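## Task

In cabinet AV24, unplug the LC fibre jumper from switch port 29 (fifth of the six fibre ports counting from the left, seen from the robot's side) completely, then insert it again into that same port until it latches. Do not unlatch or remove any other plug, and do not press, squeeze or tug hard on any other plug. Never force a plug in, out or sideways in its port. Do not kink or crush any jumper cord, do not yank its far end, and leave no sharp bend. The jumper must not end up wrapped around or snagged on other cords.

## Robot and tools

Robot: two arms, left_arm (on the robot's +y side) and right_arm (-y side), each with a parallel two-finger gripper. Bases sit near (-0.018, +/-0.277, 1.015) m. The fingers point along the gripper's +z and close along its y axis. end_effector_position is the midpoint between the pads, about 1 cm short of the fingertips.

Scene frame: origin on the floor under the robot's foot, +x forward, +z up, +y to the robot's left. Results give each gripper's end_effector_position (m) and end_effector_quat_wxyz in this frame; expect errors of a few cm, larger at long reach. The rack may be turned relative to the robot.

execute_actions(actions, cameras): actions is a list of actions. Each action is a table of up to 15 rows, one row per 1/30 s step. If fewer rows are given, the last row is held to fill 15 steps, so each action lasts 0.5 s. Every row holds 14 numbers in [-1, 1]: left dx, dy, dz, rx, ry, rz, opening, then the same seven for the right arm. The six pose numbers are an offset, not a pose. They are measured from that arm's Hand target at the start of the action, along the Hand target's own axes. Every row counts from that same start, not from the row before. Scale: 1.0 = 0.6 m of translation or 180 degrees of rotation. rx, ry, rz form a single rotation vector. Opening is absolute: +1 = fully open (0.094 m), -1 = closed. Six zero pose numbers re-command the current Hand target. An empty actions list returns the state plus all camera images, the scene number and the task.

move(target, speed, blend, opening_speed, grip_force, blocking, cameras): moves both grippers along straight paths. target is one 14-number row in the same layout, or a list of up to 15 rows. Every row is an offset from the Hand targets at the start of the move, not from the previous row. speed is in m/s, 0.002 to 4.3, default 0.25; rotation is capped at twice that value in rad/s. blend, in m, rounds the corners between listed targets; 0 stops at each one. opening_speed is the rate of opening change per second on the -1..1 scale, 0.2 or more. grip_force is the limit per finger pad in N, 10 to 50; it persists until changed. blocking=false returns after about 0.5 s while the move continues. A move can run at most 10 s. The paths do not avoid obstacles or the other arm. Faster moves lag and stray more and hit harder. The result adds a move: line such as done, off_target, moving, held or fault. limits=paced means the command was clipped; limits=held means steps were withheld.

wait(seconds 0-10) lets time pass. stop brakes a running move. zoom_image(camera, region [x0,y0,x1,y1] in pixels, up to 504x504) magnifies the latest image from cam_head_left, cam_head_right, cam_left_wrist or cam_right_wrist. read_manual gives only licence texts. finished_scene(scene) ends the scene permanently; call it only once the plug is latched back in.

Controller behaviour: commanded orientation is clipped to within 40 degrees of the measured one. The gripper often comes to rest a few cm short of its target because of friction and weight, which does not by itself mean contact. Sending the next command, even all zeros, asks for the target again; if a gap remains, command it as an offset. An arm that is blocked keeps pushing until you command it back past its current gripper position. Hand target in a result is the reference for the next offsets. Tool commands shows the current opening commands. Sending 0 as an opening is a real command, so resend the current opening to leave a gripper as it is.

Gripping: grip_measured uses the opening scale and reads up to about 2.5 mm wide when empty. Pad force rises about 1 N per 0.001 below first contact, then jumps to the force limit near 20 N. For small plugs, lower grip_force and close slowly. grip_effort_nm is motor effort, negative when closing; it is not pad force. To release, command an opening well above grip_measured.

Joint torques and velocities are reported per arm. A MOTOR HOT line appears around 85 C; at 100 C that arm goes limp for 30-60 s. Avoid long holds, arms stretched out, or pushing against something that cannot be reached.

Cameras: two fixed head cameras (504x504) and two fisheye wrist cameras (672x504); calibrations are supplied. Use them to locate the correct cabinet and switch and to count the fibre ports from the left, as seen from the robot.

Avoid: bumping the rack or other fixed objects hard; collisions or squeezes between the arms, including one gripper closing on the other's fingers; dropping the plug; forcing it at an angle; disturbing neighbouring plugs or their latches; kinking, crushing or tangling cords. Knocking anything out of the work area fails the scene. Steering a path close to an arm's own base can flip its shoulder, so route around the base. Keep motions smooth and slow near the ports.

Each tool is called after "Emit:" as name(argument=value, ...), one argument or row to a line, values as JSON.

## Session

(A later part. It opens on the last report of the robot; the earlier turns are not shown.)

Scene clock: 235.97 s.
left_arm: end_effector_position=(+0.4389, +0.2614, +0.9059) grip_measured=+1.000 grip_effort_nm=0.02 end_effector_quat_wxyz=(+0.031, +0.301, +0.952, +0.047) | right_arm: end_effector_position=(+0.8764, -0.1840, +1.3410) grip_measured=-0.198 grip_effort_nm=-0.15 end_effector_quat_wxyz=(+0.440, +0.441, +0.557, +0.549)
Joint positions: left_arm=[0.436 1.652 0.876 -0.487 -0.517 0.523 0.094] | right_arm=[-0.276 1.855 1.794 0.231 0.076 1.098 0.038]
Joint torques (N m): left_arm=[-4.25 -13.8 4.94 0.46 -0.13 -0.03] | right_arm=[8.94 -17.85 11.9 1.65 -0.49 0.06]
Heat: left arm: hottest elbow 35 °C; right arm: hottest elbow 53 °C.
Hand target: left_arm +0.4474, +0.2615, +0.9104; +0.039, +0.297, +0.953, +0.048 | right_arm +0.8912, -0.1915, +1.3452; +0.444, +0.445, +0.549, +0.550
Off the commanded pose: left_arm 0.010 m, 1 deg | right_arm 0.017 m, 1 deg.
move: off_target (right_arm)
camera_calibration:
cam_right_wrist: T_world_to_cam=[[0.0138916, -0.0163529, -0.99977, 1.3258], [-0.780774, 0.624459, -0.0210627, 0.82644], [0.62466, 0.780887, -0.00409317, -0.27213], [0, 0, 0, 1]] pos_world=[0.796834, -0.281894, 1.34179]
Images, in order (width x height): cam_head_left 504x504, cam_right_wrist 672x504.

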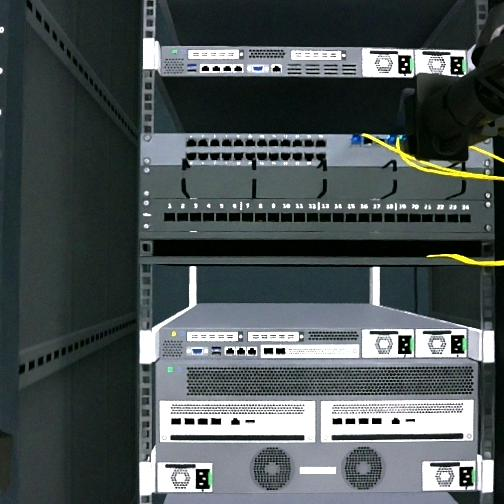

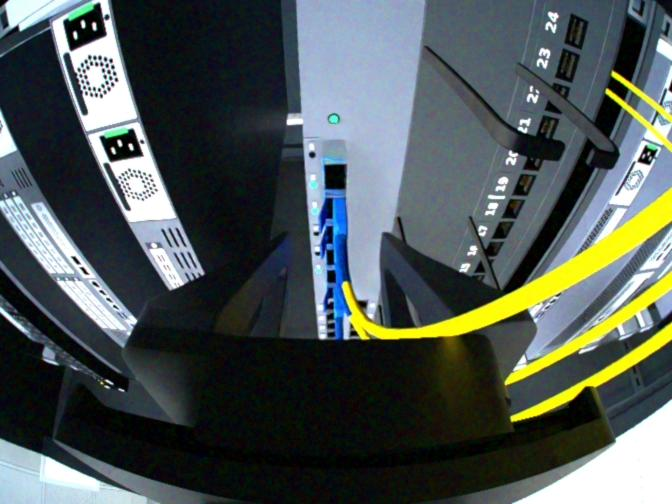

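Emit:
move(
  target=[-0.799,-0.033,-0.79,0.278,-0.486,-0.558,-0.9,0,0,0,0,0,0,-0.2],
  speed=0.3,
  cameras=["all"],
)

Emit:
zoom_image(
  camera="cam_left_wrist",
  region=[250, 50, 450, 250],
)

Scene clock: 287.03 s.
left_arm: end_effector_position=(+0.7761, -0.0602, +1.3691) grip_measured=-0.898 grip_effort_nm=-0.09 end_effector_quat_wxyz=(+0.498, -0.491, +0.529, -0.480) | right_arm: end_effector_position=(+0.8764, -0.1840, +1.3410) grip_measured=-0.198 grip_effort_nm=-0.14 end_effector_quat_wxyz=(+0.440, +0.441, +0.557, +0.549)
Joint positions: left_arm=[-0.133 2.072 1.829 0.532 -0.669 -0.925 0.005] | right_arm=[-0.276 1.855 1.794 0.231 0.076 1.099 0.038]
Joint torques (N m): left_arm=[-9.82 -19.25 11.78 2.14 0.16 -0.06] | right_arm=[8.23 -17.73 12.08 1.58 -0.52 0.13]
Heat: left arm: hottest elbow 36 °C; right arm: hottest elbow 51 °C.
Hand target: left_arm +0.7804, -0.0602, +1.4011; +0.500, -0.499, +0.499, -0.501 | right_arm +0.8912, -0.1915, +1.3452; +0.444, +0.445, +0.549, +0.550
Off the commanded pose: left_arm 0.032 m, 4 deg | right_arm 0.017 m, 1 deg.
move: off_target (left_arm, right_arm)
camera_calibration:
cam_left_wrist: T_world_to_cam=[[0.0408514, -0.0441774, 0.998188, -1.40253], [-0.589405, -0.807754, -0.0116276, 0.42897], [0.806804, -0.587862, -0.0590363, -0.453409], [0, 0, 0, 1]] pos_world=[0.675945, 0.0180006, 1.37821]
cam_right_wrist: T_world_to_cam=[[0.0137218, -0.0159393, -0.999779, 1.32606], [-0.780775, 0.62447, -0.0206718, 0.825919], [0.624661, 0.780886, -0.00387618, -0.272423], [0, 0, 0, 1]] pos_world=[0.796834, -0.281894, 1.34179]

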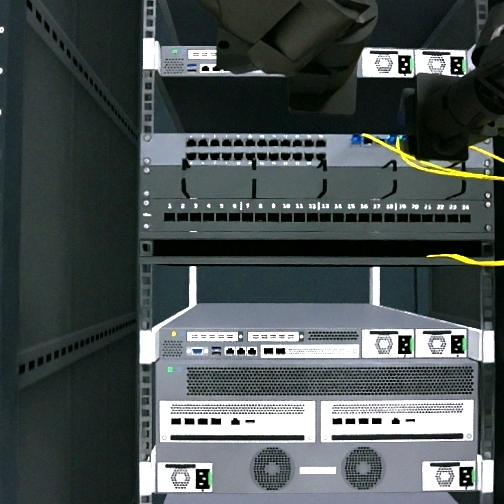

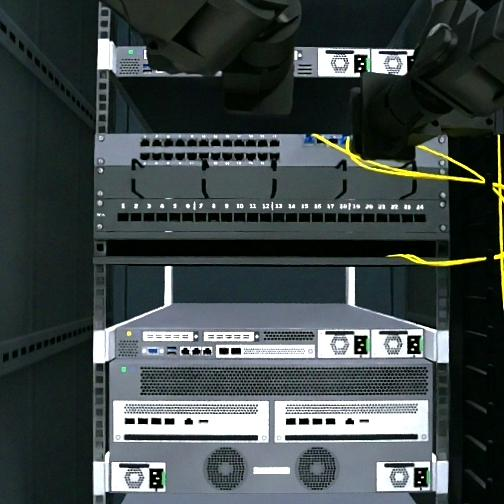

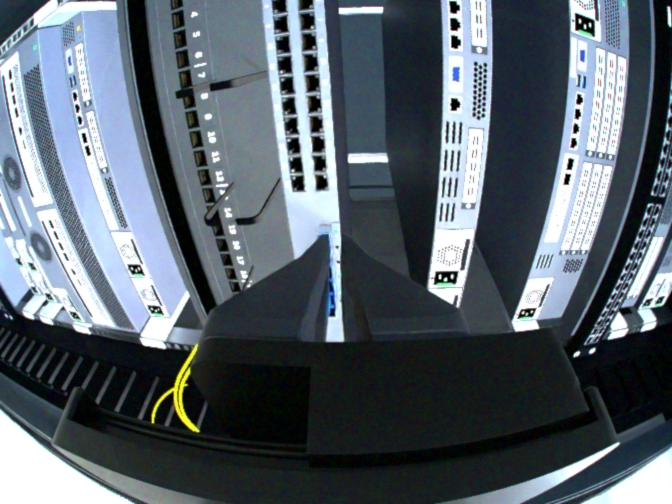

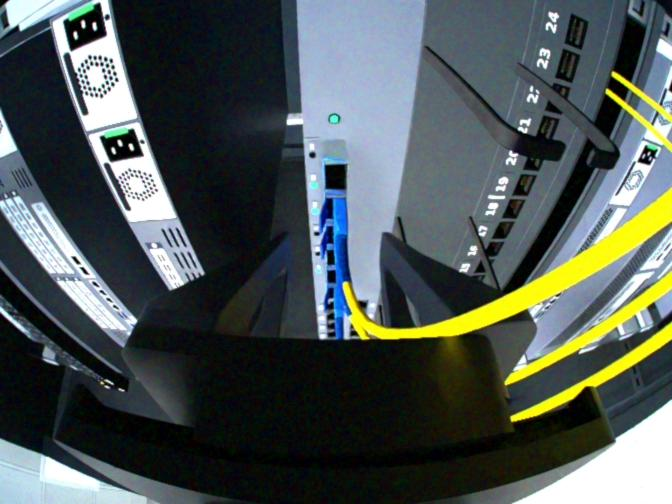

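Scaled by 2.520 from the camera's 672x504 image, which has a finer 960x720 frame.

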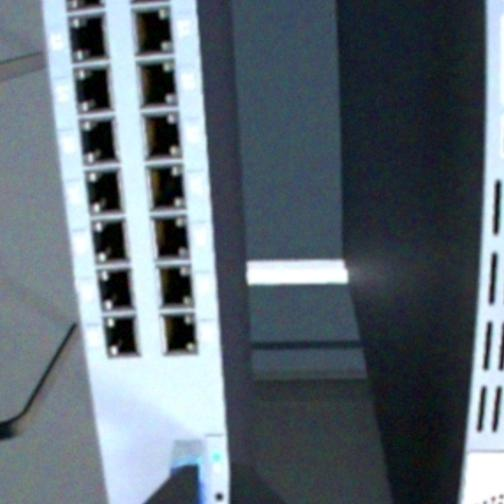

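Emit:
move(
  target=[0,0,0,0,0,0,1,0,0,0,0,0,0,-0.2],
  cameras=["cam_left_wrist"],
)

Emit:
zoom_image(
  camera="cam_left_wrist",
  region=[240, 200, 440, 360],
)

Scene clock: 293.47 s.
left_arm: end_effector_position=(+0.7763, -0.0600, +1.3697) grip_measured=+0.998 grip_effort_nm=0.13 end_effector_quat_wxyz=(+0.498, -0.491, +0.529, -0.481) | right_arm: end_effector_position=(+0.8764, -0.1840, +1.3410) grip_measured=-0.198 grip_effort_nm=-0.14 end_effector_quat_wxyz=(+0.440, +0.441, +0.557, +0.549)
Joint positions: left_arm=[-0.133 2.072 1.83 0.532 -0.669 -0.925 0.094] | right_arm=[-0.276 1.855 1.794 0.231 0.076 1.099 0.038]
Joint torques (N m): left_arm=[-10.75 -18.96 11.51 2.28 0.14 -0.07] | right_arm=[8.41 -18.2 11.85 1.68 -0.5 0.09]
Heat: left arm: hottest elbow 37 °C; right arm: hottest elbow 51 °C.
Hand target: left_arm +0.7803, -0.0602, +1.4009; +0.500, -0.499, +0.500, -0.501 | right_arm +0.8912, -0.1915, +1.3452; +0.444, +0.445, +0.549, +0.550
Off the commanded pose: left_arm 0.032 m, 4 deg | right_arm 0.017 m, 1 deg.
move: off_target (left_arm, right_arm)
camera_calibration:
cam_left_wrist: T_world_to_cam=[[0.0400783, -0.0430564, 0.998268, -1.40263], [-0.58897, -0.808077, -0.0112074, 0.428329], [0.807161, -0.587501, -0.0577453, -0.45537], [0, 0, 0, 1]] pos_world=[0.676044, 0.0182005, 1.3787]
Images, in order (width x height): cam_left_wrist 672x504.

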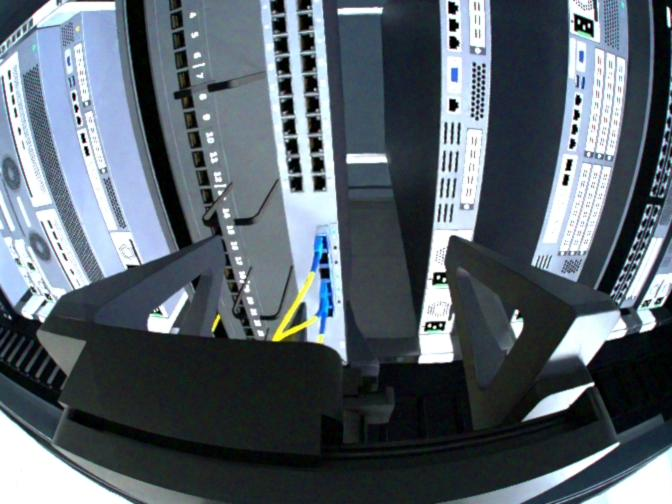

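Scaled by 2.520 from the camera's 672x504 image, which has a finer 960x720 frame.

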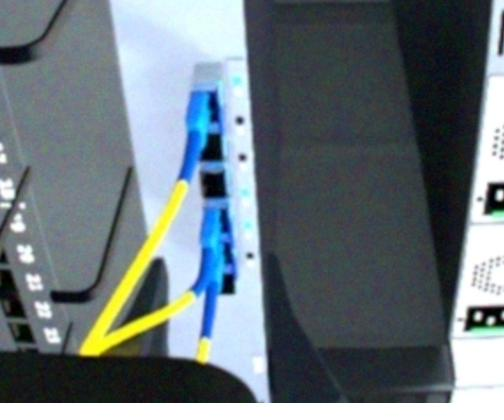

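Emit:
move(
  target=[0,0,0,0,0,0,1,0,0,0,0,0,0,-0.2],
  cameras=[],
)

Emit:
move(
  target=[0,0,0,0,0,0,1,-0.02,0,0.009,0,0,0,-0.2],
  speed=0.04,
  cameras=["cam_left_wrist","cam_right_wrist"],
)

Emit:
zoom_image(
  camera="cam_left_wrist",
  region=[270, 220, 390, 340],
)

Emit:
zoom_image(
  camera="cam_right_wrist",
  region=[270, 140, 400, 270],
)

Scene clock: 316.83 s.
left_arm: end_effector_position=(+0.7763, -0.0600, +1.3697) grip_measured=+0.998 grip_effort_nm=0.13 end_effector_quat_wxyz=(+0.498, -0.491, +0.529, -0.481) | right_arm: end_effector_position=(+0.8764, -0.1840, +1.3410) grip_measured=-0.198 grip_effort_nm=-0.14 end_effector_quat_wxyz=(+0.440, +0.441, +0.557, +0.549)
Joint positions: left_arm=[-0.133 2.072 1.83 0.532 -0.669 -0.925 0.094] | right_arm=[-0.276 1.855 1.794 0.231 0.076 1.099 0.038]
Joint torques (N m): left_arm=[-10.11 -20.31 11.59 2.07 0.13 -0.07] | right_arm=[8.29 -17.38 12.05 1.44 -0.5 0.05]
Heat: left arm: hottest elbow 41 °C; right arm: hottest elbow 52 °C.
Hand target: left_arm +0.7803, -0.0602, +1.4009; +0.500, -0.499, +0.500, -0.501 | right_arm +0.8912, -0.1915, +1.3452; +0.444, +0.445, +0.549, +0.550
Off the commanded pose: left_arm 0.032 m, 4 deg | right_arm 0.017 m, 1 deg.
move: off_target (left_arm, right_arm)
No camera images: "cameras" was empty.

Scene clock: 317.63 s.
left_arm: end_effector_position=(+0.7763, -0.0600, +1.3697) grip_measured=+0.998 grip_effort_nm=0.13 end_effector_quat_wxyz=(+0.498, -0.491, +0.529, -0.481) | right_arm: end_effector_position=(+0.8825, -0.1894, +1.3421) grip_measured=-0.198 grip_effort_nm=-0.14 end_effector_quat_wxyz=(+0.438, +0.439, +0.558, +0.551)
Joint positions: left_arm=[-0.133 2.072 1.83 0.532 -0.669 -0.925 0.094] | right_arm=[-0.287 1.864 1.821 0.211 0.058 1.101 0.038]
Joint torques (N m): left_arm=[-10.46 -20.01 11.55 2.1 0.15 -0.03] | right_arm=[8.18 -18.26 12.18 1.68 -0.48 0.09]
Heat: left arm: hottest elbow 41 °C; right arm: hottest elbow 52 °C.
Hand target: left_arm +0.7803, -0.0602, +1.4009; +0.500, -0.499, +0.500, -0.501 | right_arm +0.8990, -0.2023, +1.3455; +0.445, +0.445, +0.549, +0.550
Off the commanded pose: left_arm 0.032 m, 4 deg | right_arm 0.021 m, 1 deg.
move: off_target (left_arm, right_arm)
camera_calibration:
cam_left_wrist: T_world_to_cam=[[0.0400783, -0.0430564, 0.998268, -1.40263], [-0.58897, -0.808077, -0.0112074, 0.428329], [0.807161, -0.587501, -0.0577453, -0.45537], [0, 0, 0, 1]] pos_world=[0.676044, 0.0182005, 1.3787]
cam_right_wrist: T_world_to_cam=[[0.0145465, -0.0148617, -0.999784, 1.32653], [-0.785385, 0.618664, -0.0206235, 0.836969], [0.618836, 0.785515, -0.00267275, -0.267591], [0, 0, 0, 1]] pos_world=[0.803642, -0.287891, 1.34279]
Images, in order (width x height): cam_left_wrist 672x504, cam_right_wrist 672x504.

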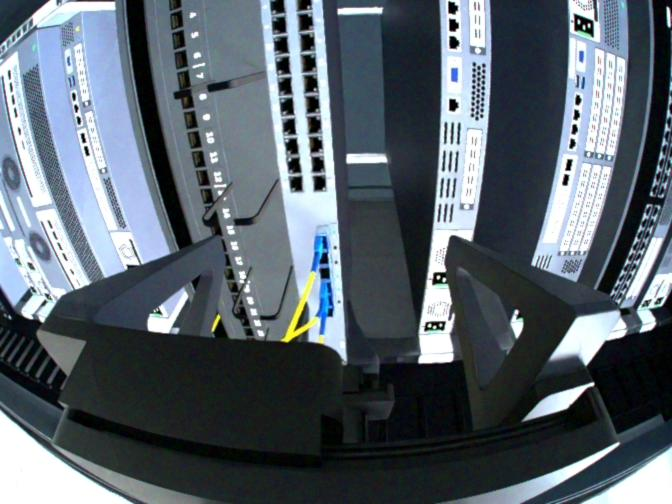

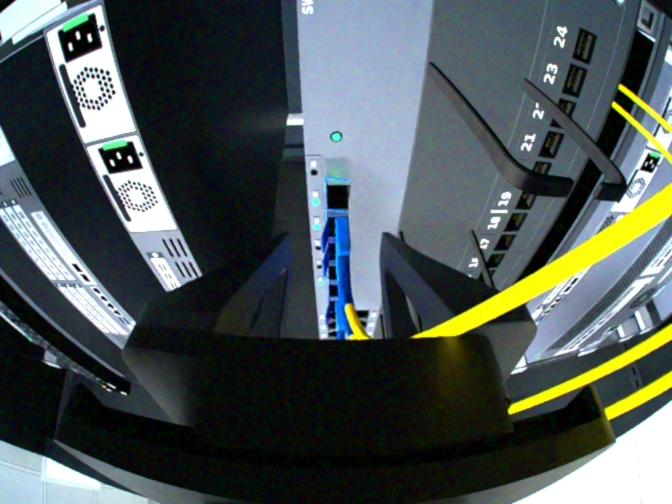

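Scaled by 4.200 from the camera's 672x504 image, which has a finer 960x720 frame.

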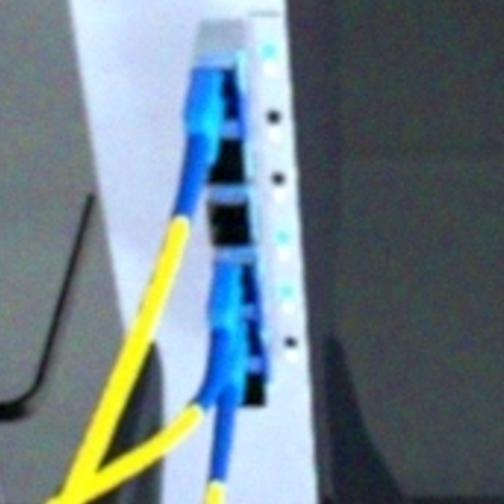

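Scaled by 3.877 from the camera's 672x504 image, which has a finer 960x720 frame.

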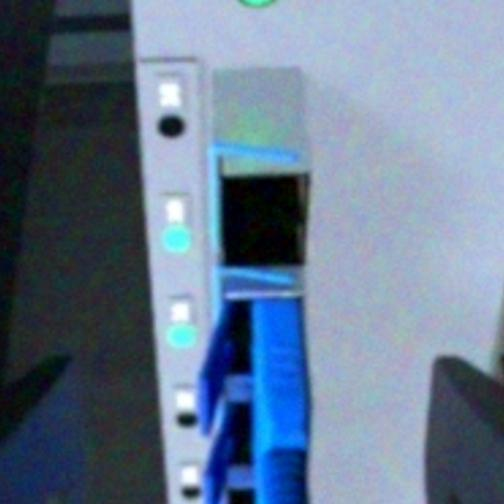

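Emit:
move(
  target=[0,0,0,0,0,0,1,0,-0.002,0.002,0,0,0,-0.8],
  speed=0.03,
  grip_force=[50,15],
  cameras=["cam_left_wrist","cam_right_wrist"],
)

Emit:
zoom_image(
  camera="cam_right_wrist",
  region=[270, 140, 400, 270],
)

Emit:
zoom_image(
  camera="cam_left_wrist",
  region=[270, 220, 390, 340],
)

Scene clock: 340.30 s.
left_arm: end_effector_position=(+0.7763, -0.0600, +1.3697) grip_measured=+0.998 grip_effort_nm=0.13 end_effector_quat_wxyz=(+0.498, -0.491, +0.529, -0.481) | right_arm: end_effector_position=(+0.8837, -0.1889, +1.3400) grip_measured=-0.797 grip_effort_nm=-0.17 end_effector_quat_wxyz=(+0.437, +0.440, +0.559, +0.550)
Joint positions: left_arm=[-0.133 2.072 1.83 0.532 -0.669 -0.925 0.094] | right_arm=[-0.288 1.868 1.825 0.208 0.057 1.102 0.01]
Joint torques (N m): left_arm=[-9.05 -20.01 11.56 1.95 0.17 -0.08] | right_arm=[8.06 -17.67 11.95 1.77 -0.46 0.09]
Heat: left arm: hottest elbow 45 °C; right arm: hottest elbow 55 °C.
Hand target: left_arm +0.7803, -0.0602, +1.4009; +0.500, -0.499, +0.500, -0.501 | right_arm +0.9002, -0.2019, +1.3441; +0.444, +0.445, +0.549, +0.550
Off the commanded pose: left_arm 0.032 m, 4 deg | right_arm 0.021 m, 2 deg.
grip_force (N): 50, 15
move: off_target (left_arm, right_arm)
camera_calibration:
cam_left_wrist: T_world_to_cam=[[0.0400783, -0.0430564, 0.998268, -1.40263], [-0.58897, -0.808077, -0.0112074, 0.428329], [0.807161, -0.587501, -0.0577453, -0.45537], [0, 0, 0, 1]] pos_world=[0.676044, 0.0182005, 1.3787]
cam_right_wrist: T_world_to_cam=[[0.0114291, -0.015582, -0.999813, 1.32706], [-0.786141, 0.617767, -0.0186145, 0.835362], [0.617942, 0.786207, -0.00518914, -0.264421], [0, 0, 0, 1]] pos_world=[0.804942, -0.287491, 1.34099]
Images, in order (width x height): cam_left_wrist 672x504, cam_right_wrist 672x504.

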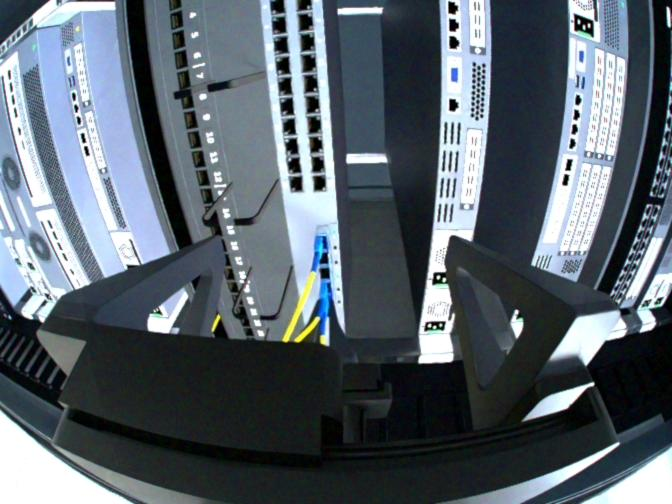

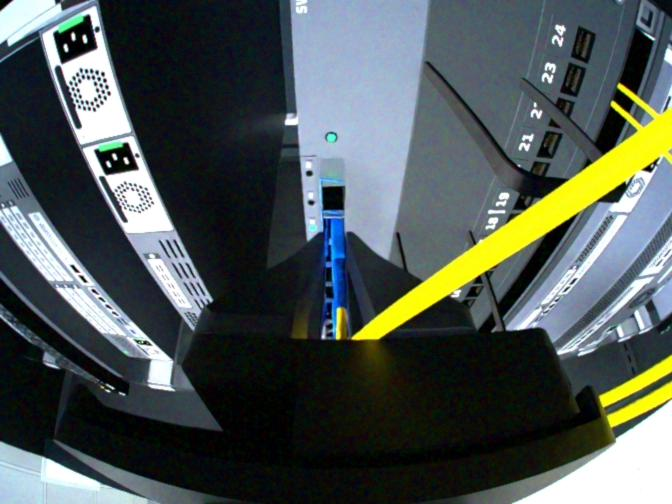

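Scaled by 3.877 from the camera's 672x504 image, which has a finer 960x720 frame.

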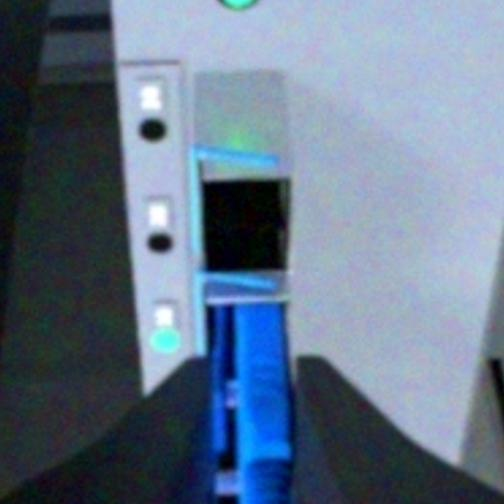

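Scaled by 4.200 from the camera's 672x504 image, which has a finer 960x720 frame.

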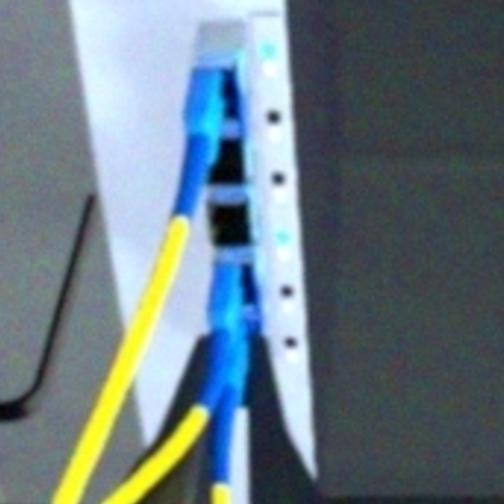

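Emit:
move(
  target=[0,0,0,0,0,0,1,0,0,0,0,0,0,-0.88],
  speed=0.03,
  cameras=["cam_left_wrist","cam_right_wrist"],
)

Emit:
zoom_image(
  camera="cam_right_wrist",
  region=[270, 140, 400, 270],
)

Emit:
zoom_image(
  camera="cam_left_wrist",
  region=[270, 220, 390, 340],
)

Scene clock: 356.40 s.
left_arm: end_effector_position=(+0.7763, -0.0600, +1.3697) grip_measured=+0.998 grip_effort_nm=0.13 end_effector_quat_wxyz=(+0.498, -0.491, +0.529, -0.481) | right_arm: end_effector_position=(+0.8837, -0.1889, +1.3400) grip_measured=-0.826 grip_effort_nm=-0.40 end_effector_quat_wxyz=(+0.437, +0.440, +0.559, +0.550)
Joint positions: left_arm=[-0.133 2.072 1.83 0.532 -0.669 -0.925 0.094] | right_arm=[-0.288 1.868 1.825 0.208 0.057 1.102 0.008]
Joint torques (N m): left_arm=[-9.64 -19.02 11.62 2.06 0.14 -0.05] | right_arm=[7.82 -18.78 12.22 1.65 -0.48 0.08]
Heat: left arm: hottest elbow 46 °C; right arm: hottest elbow 60 °C.
Hand target: left_arm +0.7803, -0.0602, +1.4009; +0.500, -0.499, +0.500, -0.501 | right_arm +0.9002, -0.2019, +1.3441; +0.444, +0.445, +0.549, +0.550
Off the commanded pose: left_arm 0.032 m, 4 deg | right_arm 0.021 m, 2 deg.
grip_force (N): 50, 15
move: off_target (left_arm, right_arm)
camera_calibration:
cam_left_wrist: T_world_to_cam=[[0.0400783, -0.0430564, 0.998268, -1.40263], [-0.58897, -0.808077, -0.0112074, 0.428329], [0.807161, -0.587501, -0.0577453, -0.45537], [0, 0, 0, 1]] pos_world=[0.676044, 0.0182005, 1.3787]
cam_right_wrist: T_world_to_cam=[[0.0114291, -0.015582, -0.999813, 1.32706], [-0.786141, 0.617767, -0.0186145, 0.835362], [0.617942, 0.786207, -0.00518914, -0.264421], [0, 0, 0, 1]] pos_world=[0.804942, -0.287491, 1.34099]
Images, in order (width x height): cam_left_wrist 672x504, cam_right_wrist 672x504.

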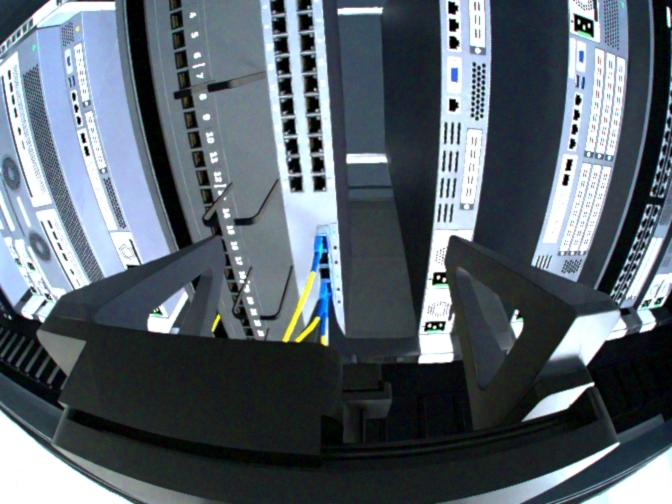

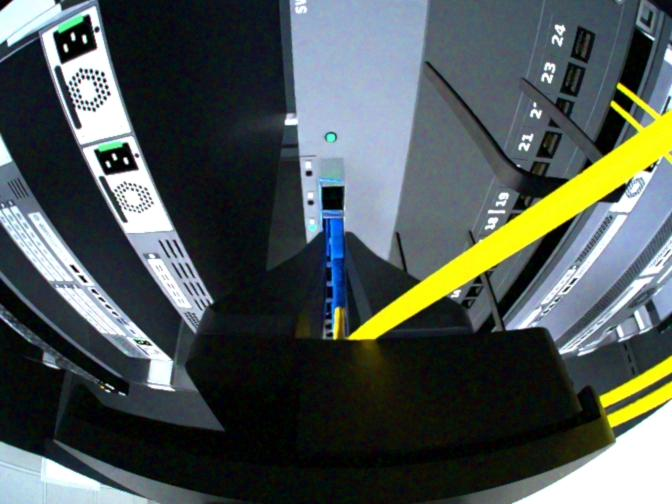

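Scaled by 3.877 from the camera's 672x504 image, which has a finer 960x720 frame.

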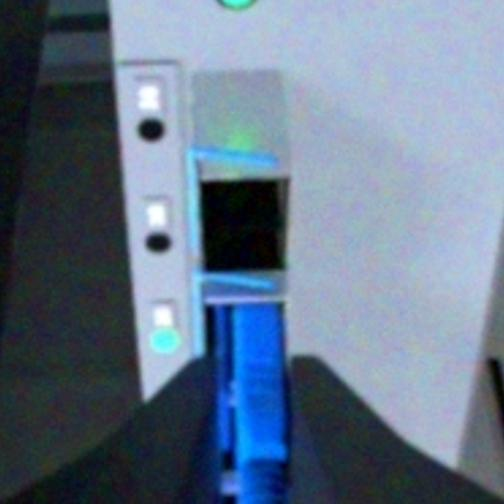

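Scaled by 4.200 from the camera's 672x504 image, which has a finer 960x720 frame.

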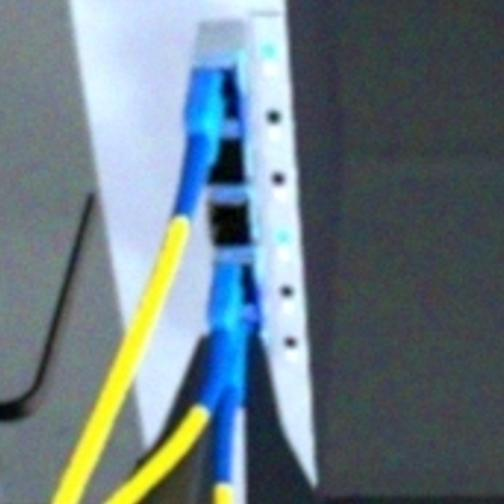

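Emit:
move(
  target=[0,0,0,0,0,0,1,0.0105,0,-0.049,0,0,0,-0.88],
  speed=0.03,
  cameras=["cam_left_wrist","cam_right_wrist"],
)

Emit:
zoom_image(
  camera="cam_right_wrist",
  region=[270, 140, 400, 270],
)

Emit:
zoom_image(
  camera="cam_left_wrist",
  region=[270, 220, 390, 340],
)

Scene clock: 364.73 s.
left_arm: end_effector_position=(+0.7763, -0.0600, +1.3697) grip_measured=+0.998 grip_effort_nm=0.13 end_effector_quat_wxyz=(+0.498, -0.491, +0.529, -0.481) | right_arm: end_effector_position=(+0.8724, -0.1905, +1.3394) grip_measured=-0.832 grip_effort_nm=-0.40 end_effector_quat_wxyz=(+0.439, +0.439, +0.557, +0.552)
Joint positions: left_arm=[-0.133 2.072 1.83 0.532 -0.669 -0.925 0.094] | right_arm=[-0.287 1.839 1.77 0.241 0.057 1.102 0.008]
Joint torques (N m): left_arm=[-9.7 -19.08 11.62 2.21 0.13 -0.09] | right_arm=[8.59 -21.13 7.1 2.47 0.01 0.03]
Heat: left arm: hottest elbow 47 °C; right arm: hottest elbow 60 °C.
Hand target: left_arm +0.7803, -0.0602, +1.4009; +0.500, -0.499, +0.500, -0.501 | right_arm +0.8701, -0.2019, +1.3440; +0.444, +0.445, +0.549, +0.550
Off the commanded pose: left_arm 0.032 m, 4 deg | right_arm 0.013 m, 1 deg.
grip_force (N): 50, 15
move: off_target (left_arm, right_arm)
camera_calibration:
cam_left_wrist: T_world_to_cam=[[0.0400783, -0.0430564, 0.998268, -1.40263], [-0.58897, -0.808077, -0.0112074, 0.428329], [0.807161, -0.587501, -0.0577453, -0.45537], [0, 0, 0, 1]] pos_world=[0.676044, 0.0182005, 1.3787]
cam_right_wrist: T_world_to_cam=[[0.0185928, -0.0132261, -0.99974, 1.32066], [-0.784733, 0.619415, -0.0227887, 0.832174], [0.619555, 0.784952, 0.00113768, -0.266262], [0, 0, 0, 1]] pos_world=[0.793443, -0.288991, 1.33959]
Images, in order (width x height): cam_left_wrist 672x504, cam_right_wrist 672x504.

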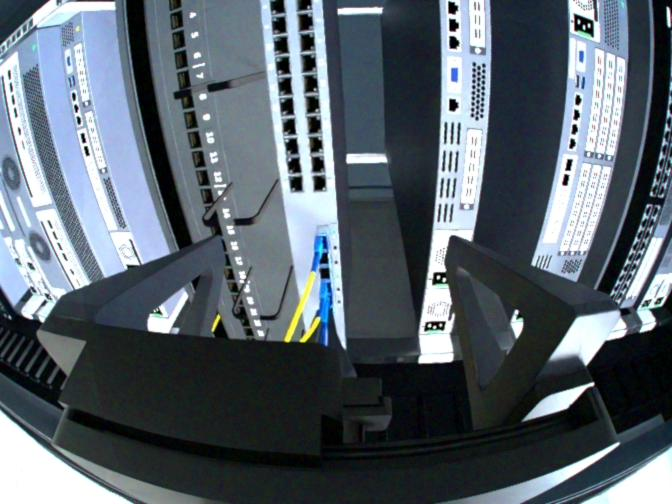

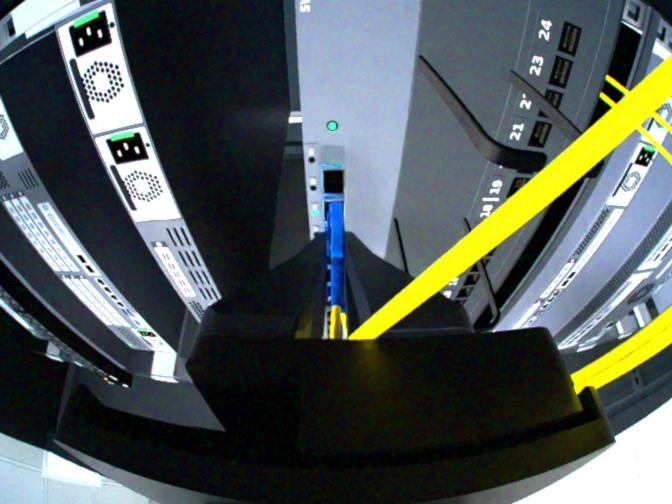

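Scaled by 3.877 from the camera's 672x504 image, which has a finer 960x720 frame.

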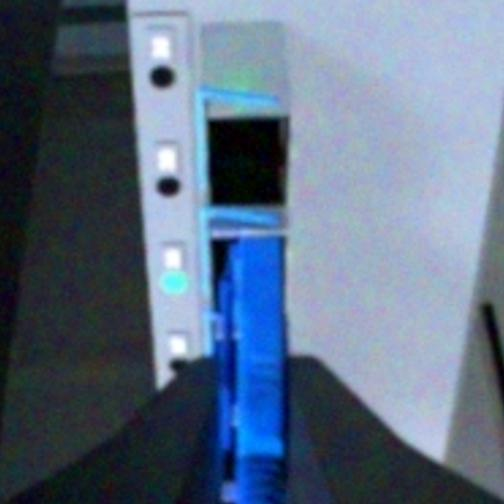

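Scaled by 4.200 from the camera's 672x504 image, which has a finer 960x720 frame.

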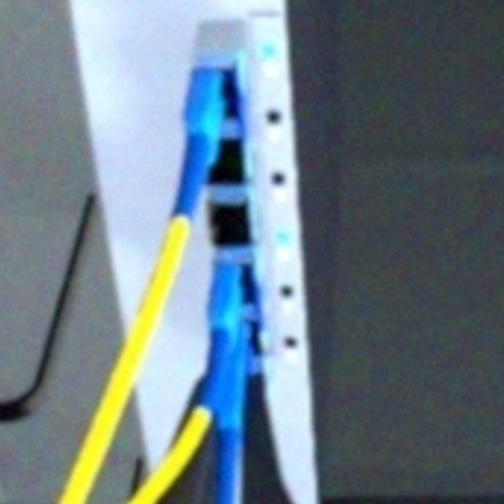

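Emit:
move(
  target=[0,0,0,0,0,0,1,0.0052,0,-0.0245,0,0,0,-0.88],
  speed=0.03,
  cameras=["cam_left_wrist","cam_right_wrist"],
)

Emit:
zoom_image(
  camera="cam_right_wrist",
  region=[270, 130, 400, 260],
)

Emit:
zoom_image(
  camera="cam_left_wrist",
  region=[270, 220, 390, 340],
)

Scene clock: 371.40 s.
left_arm: end_effector_position=(+0.7763, -0.0600, +1.3697) grip_measured=+0.998 grip_effort_nm=0.13 end_effector_quat_wxyz=(+0.498, -0.491, +0.529, -0.481) | right_arm: end_effector_position=(+0.8579, -0.1911, +1.3279) grip_measured=-0.833 grip_effort_nm=-0.40 end_effector_quat_wxyz=(+0.434, +0.444, +0.563, +0.545)
Joint positions: left_arm=[-0.133 2.072 1.83 0.532 -0.669 -0.925 0.094] | right_arm=[-0.286 1.806 1.7 0.256 0.07 1.102 0.008]
Joint torques (N m): left_arm=[-10.17 -19.25 11.7 1.94 0.11 -0.07] | right_arm=[8.47 -21.3 7.51 2.99 -0.28 0.09]
Heat: left arm: hottest elbow 47 °C; right arm: hottest elbow 57 °C.
Hand target: left_arm +0.7803, -0.0602, +1.4009; +0.500, -0.499, +0.500, -0.501 | right_arm +0.8551, -0.2020, +1.3439; +0.444, +0.445, +0.549, +0.550
Off the commanded pose: left_arm 0.032 m, 4 deg | right_arm 0.020 m, 2 deg.
grip_force (N): 50, 15
move: off_target (left_arm, right_arm)
camera_calibration:
cam_left_wrist: T_world_to_cam=[[0.0400783, -0.0430564, 0.998268, -1.40263], [-0.58897, -0.808077, -0.0112074, 0.428329], [0.807161, -0.587501, -0.0577453, -0.45537], [0, 0, 0, 1]] pos_world=[0.676044, 0.0182005, 1.3787]
cam_right_wrist: T_world_to_cam=[[-0.0053632, -0.0203202, -0.999779, 1.32869], [-0.784345, 0.620268, -0.00839925, 0.801628], [0.620302, 0.784126, -0.0192647, -0.230614], [0, 0, 0, 1]] pos_world=[0.77893, -0.289395, 1.33069]
Images, in order (width x height): cam_left_wrist 672x504, cam_right_wrist 672x504.

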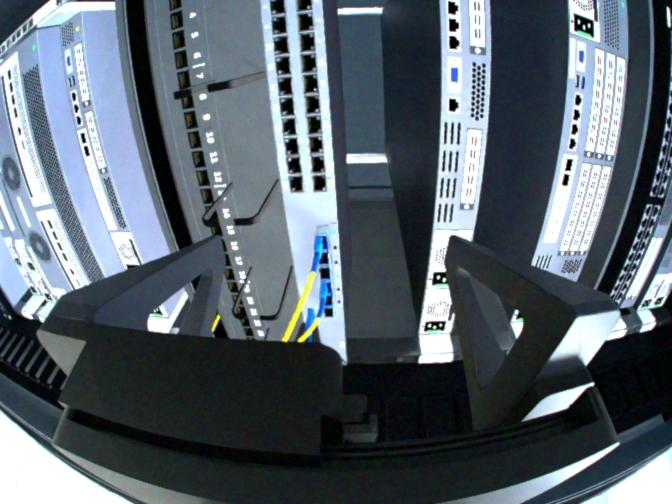

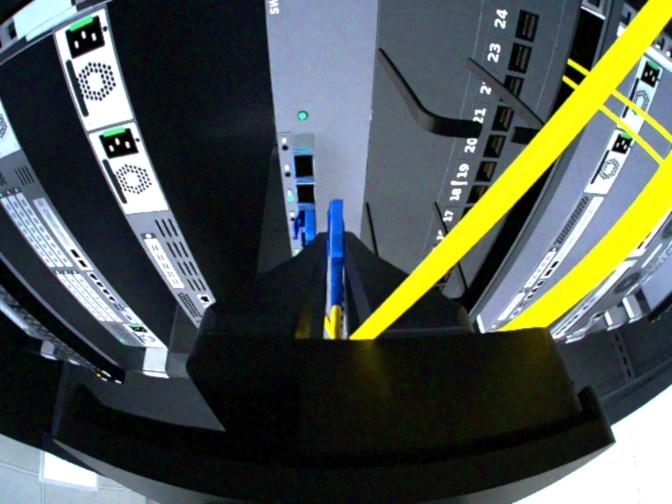

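Scaled by 3.877 from the camera's 672x504 image, which has a finer 960x720 frame.

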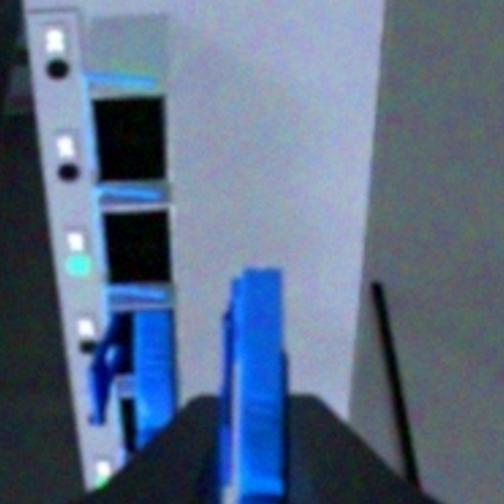

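Scaled by 4.200 from the camera's 672x504 image, which has a finer 960x720 frame.

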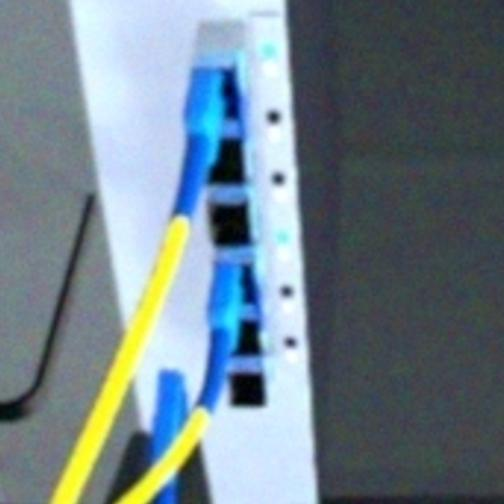

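Emit:
move(
  target=[0,0,0,0,0,0,1,0,0.021,-0.004,0,0,0,-0.88],
  speed=0.05,
  cameras=["cam_right_wrist"],
)

Emit:
zoom_image(
  camera="cam_right_wrist",
  region=[270, 130, 400, 260],
)

Scene clock: 380.03 s.
left_arm: end_effector_position=(+0.7763, -0.0600, +1.3697) grip_measured=+0.998 grip_effort_nm=0.13 end_effector_quat_wxyz=(+0.498, -0.491, +0.529, -0.481) | right_arm: end_effector_position=(+0.8564, -0.1988, +1.3384) grip_measured=-0.833 grip_effort_nm=-0.40 end_effector_quat_wxyz=(+0.440, +0.446, +0.557, +0.544)
Joint positions: left_arm=[-0.133 2.072 1.83 0.532 -0.669 -0.925 0.094] | right_arm=[-0.286 1.79 1.7 0.256 0.079 1.102 0.008]
Joint torques (N m): left_arm=[-10.29 -20.19 11.66 2.19 0.14 -0.03] | right_arm=[9.52 -20.78 8.14 2.03 -0.26 0.05]
Heat: left arm: hottest elbow 48 °C; right arm: hottest elbow 55 °C.
Hand target: left_arm +0.7803, -0.0602, +1.4009; +0.500, -0.499, +0.500, -0.501 | right_arm +0.8528, -0.2024, +1.3564; +0.444, +0.445, +0.549, +0.550
Off the commanded pose: left_arm 0.032 m, 4 deg | right_arm 0.019 m, 1 deg.
grip_force (N): 50, 15
move: off_target (left_arm, right_arm)
camera_calibration:
cam_right_wrist: T_world_to_cam=[[0.00359155, -0.0173599, -0.999843, 1.33205], [-0.775069, 0.631726, -0.0137525, 0.806811], [0.631866, 0.774997, -0.0111862, -0.245887], [0, 0, 0, 1]] pos_world=[0.775918, -0.295998, 1.34018]
Images, in order (width x height): cam_right_wrist 672x504.

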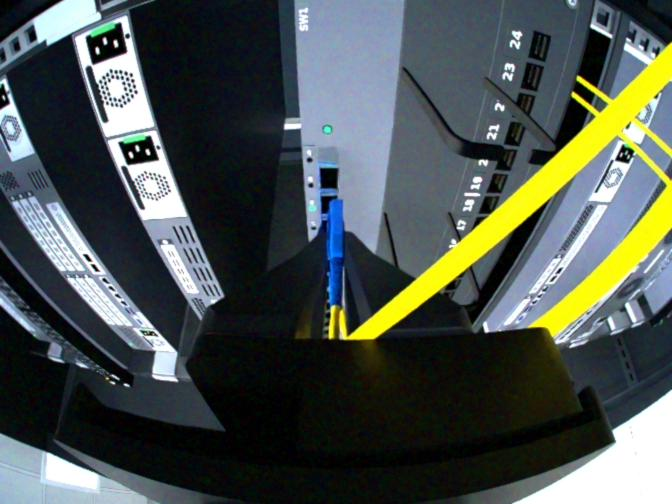

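Scaled by 3.877 from the camera's 672x504 image, which has a finer 960x720 frame.

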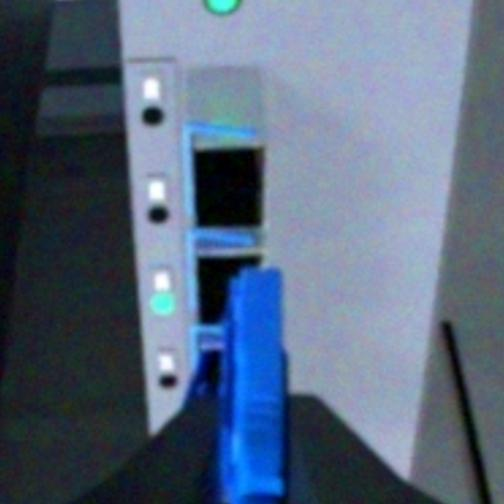

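Emit:
move(
  target=[0,0,0,0,0,0,1,0.0145,0.0035,0.003,0,0,0,-0.88],
  speed=0.05,
  cameras=["cam_right_wrist","cam_left_wrist"],
)

Emit:
zoom_image(
  camera="cam_right_wrist",
  region=[270, 130, 400, 260],
)

Emit:
zoom_image(
  camera="cam_left_wrist",
  region=[270, 220, 390, 340],
)

Scene clock: 389.90 s.
left_arm: end_effector_position=(+0.7763, -0.0600, +1.3697) grip_measured=+0.998 grip_effort_nm=0.13 end_effector_quat_wxyz=(+0.498, -0.491, +0.529, -0.481) | right_arm: end_effector_position=(+0.8540, -0.1910, +1.3425) grip_measured=-0.833 grip_effort_nm=-0.40 end_effector_quat_wxyz=(+0.439, +0.447, +0.557, +0.545)
Joint positions: left_arm=[-0.133 2.072 1.83 0.532 -0.669 -0.925 0.094] | right_arm=[-0.272 1.79 1.7 0.256 0.092 1.102 0.008]
Joint torques (N m): left_arm=[-10.23 -19.49 11.71 2.09 0.11 -0.05] | right_arm=[9.7 -20.78 8.69 1.94 -0.24 0.02]
Heat: left arm: hottest elbow 49 °C; right arm: hottest elbow 53 °C.
Hand target: left_arm +0.7803, -0.0602, +1.4009; +0.500, -0.499, +0.500, -0.501 | right_arm +0.8527, -0.1936, +1.3585; +0.444, +0.445, +0.549, +0.550
Off the commanded pose: left_arm 0.032 m, 4 deg | right_arm 0.016 m, 1 deg.
grip_force (N): 50, 15
move: off_target (left_arm, right_arm)
camera_calibration:
cam_left_wrist: T_world_to_cam=[[0.0400783, -0.0430564, 0.998268, -1.40263], [-0.58897, -0.808077, -0.0112074, 0.428329], [0.807161, -0.587501, -0.0577453, -0.45537], [0, 0, 0, 1]] pos_world=[0.676044, 0.0182005, 1.3787]
cam_right_wrist: T_world_to_cam=[[0.0031764, -0.0149742, -0.999883, 1.33715], [-0.775413, 0.631342, -0.0119182, 0.797766], [0.631446, 0.77536, -0.00960577, -0.252068], [0, 0, 0, 1]] pos_world=[0.773519, -0.288197, 1.34408]
Images, in order (width x height): cam_left_wrist 672x504, cam_right_wrist 672x504.

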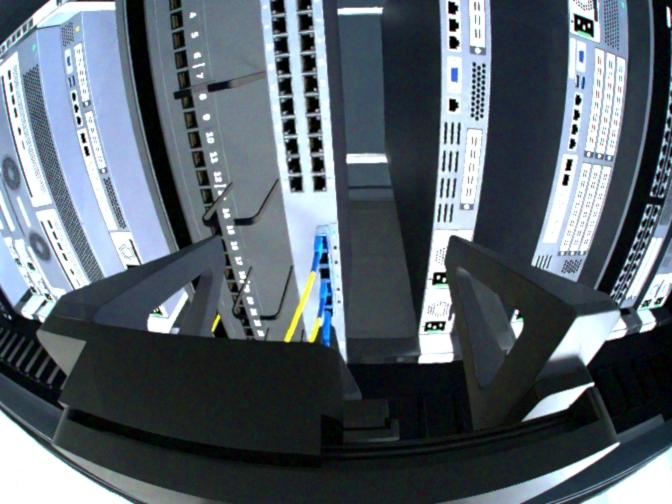

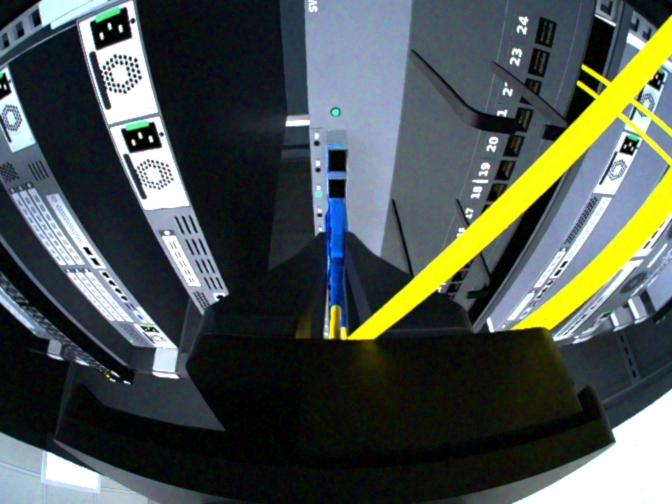

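Scaled by 3.877 from the camera's 672x504 image, which has a finer 960x720 frame.

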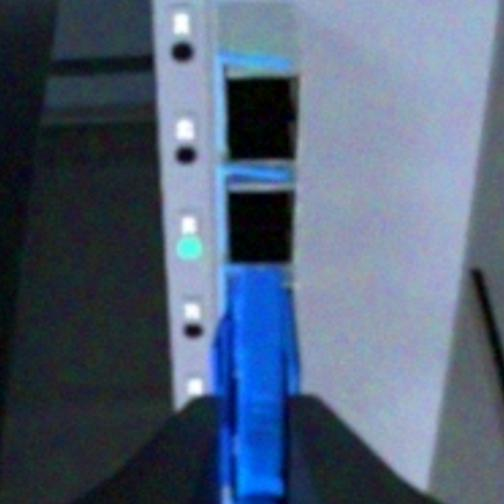

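Scaled by 4.200 from the camera's 672x504 image, which has a finer 960x720 frame.

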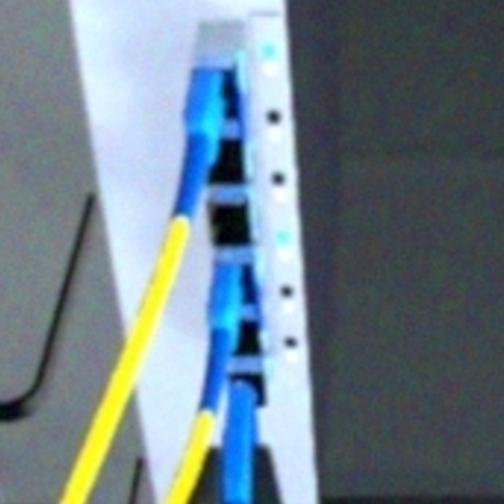

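Emit:
move(
  target=[0,0,0,0,0,0,1,-0.0014,-0.003,0.0065,-0.0045,0.005,0,-0.88],
  speed=0.03,
  cameras=["cam_right_wrist","cam_left_wrist"],
)

Emit:
zoom_image(
  camera="cam_right_wrist",
  region=[290, 150, 370, 230],
)

Emit:
zoom_image(
  camera="cam_left_wrist",
  region=[290, 260, 370, 340],
)

Scene clock: 408.77 s.
left_arm: end_effector_position=(+0.7763, -0.0600, +1.3697) grip_measured=+0.998 grip_effort_nm=0.13 end_effector_quat_wxyz=(+0.498, -0.491, +0.529, -0.481) | right_arm: end_effector_position=(+0.8532, -0.1876, +1.3443) grip_measured=-0.833 grip_effort_nm=-0.41 end_effector_quat_wxyz=(+0.436, +0.439, +0.559, +0.552)
Joint positions: left_arm=[-0.133 2.072 1.83 0.532 -0.669 -0.925 0.094] | right_arm=[-0.272 1.79 1.7 0.256 0.07 1.102 0.008]
Joint torques (N m): left_arm=[-10.17 -19.37 11.4 2.04 0.1 -0.04] | right_arm=[8.88 -19.6 9.39 2.28 -0.48 0.02]
Heat: left arm: hottest elbow 49 °C; right arm: hottest elbow 51 °C.
Hand target: left_arm +0.7803, -0.0602, +1.4009; +0.500, -0.499, +0.500, -0.501 | right_arm +0.8567, -0.1936, +1.3567; +0.443, +0.437, +0.549, +0.558
Off the commanded pose: left_arm 0.032 m, 4 deg | right_arm 0.014 m, 2 deg.
grip_force (N): 50, 15
move: off_target (left_arm, right_arm)
camera_calibration:
cam_left_wrist: T_world_to_cam=[[0.0400783, -0.0430564, 0.998268, -1.40263], [-0.58897, -0.808077, -0.0112074, 0.428329], [0.807161, -0.587501, -0.0577453, -0.45537], [0, 0, 0, 1]] pos_world=[0.676044, 0.0182005, 1.3787]
cam_right_wrist: T_world_to_cam=[[0.0134098, -0.0122003, -0.999836, 1.33068], [-0.788021, 0.615383, -0.0180781, 0.811066], [0.615502, 0.788134, -0.00136196, -0.249314], [0, 0, 0, 1]] pos_world=[0.774746, -0.286388, 1.34478]
Images, in order (width x height): cam_left_wrist 672x504, cam_right_wrist 672x504.

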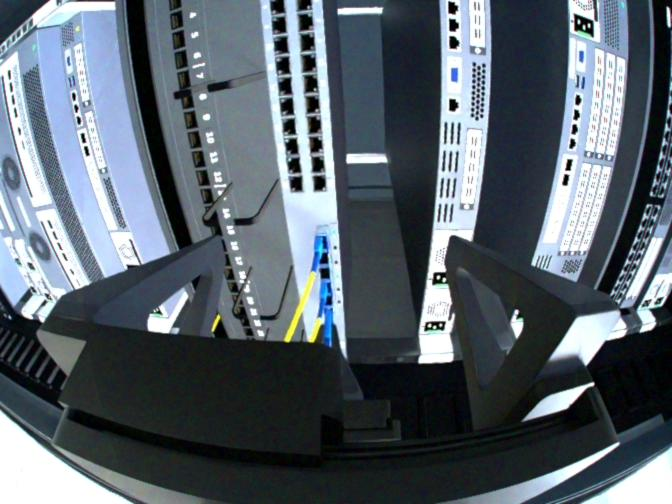

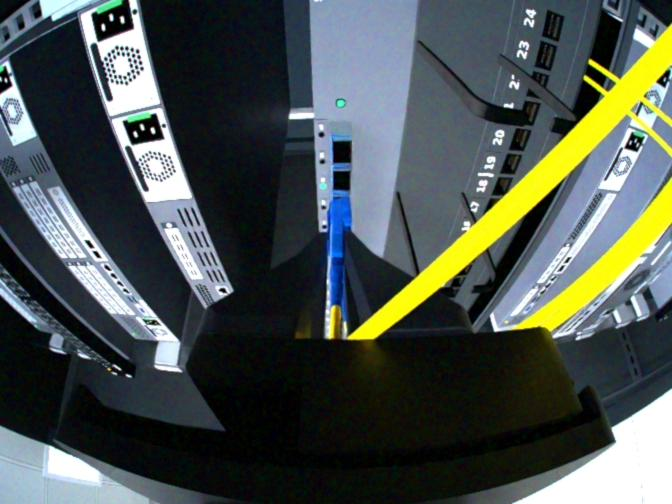

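Scaled by 6.300 from the camera's 672x504 image, which has a finer 960x720 frame.

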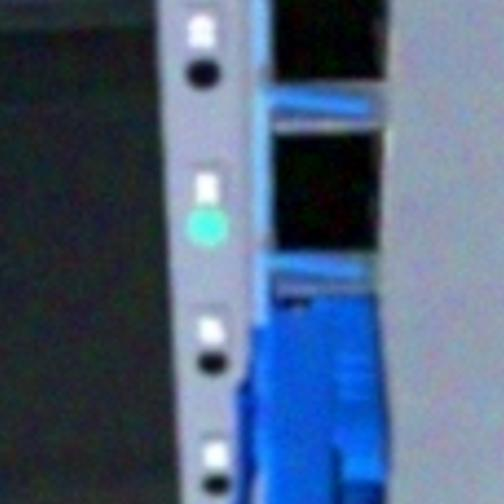

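Scaled by 6.300 from the camera's 672x504 image, which has a finer 960x720 frame.

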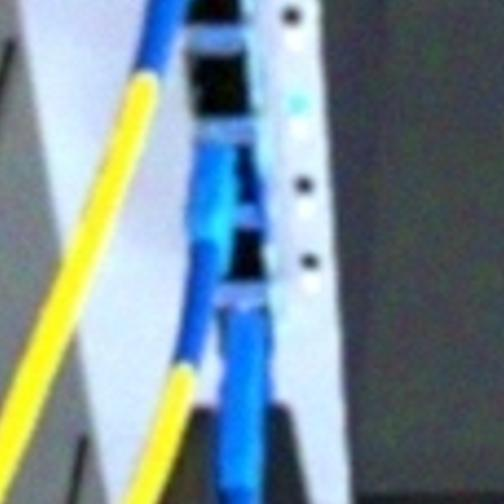

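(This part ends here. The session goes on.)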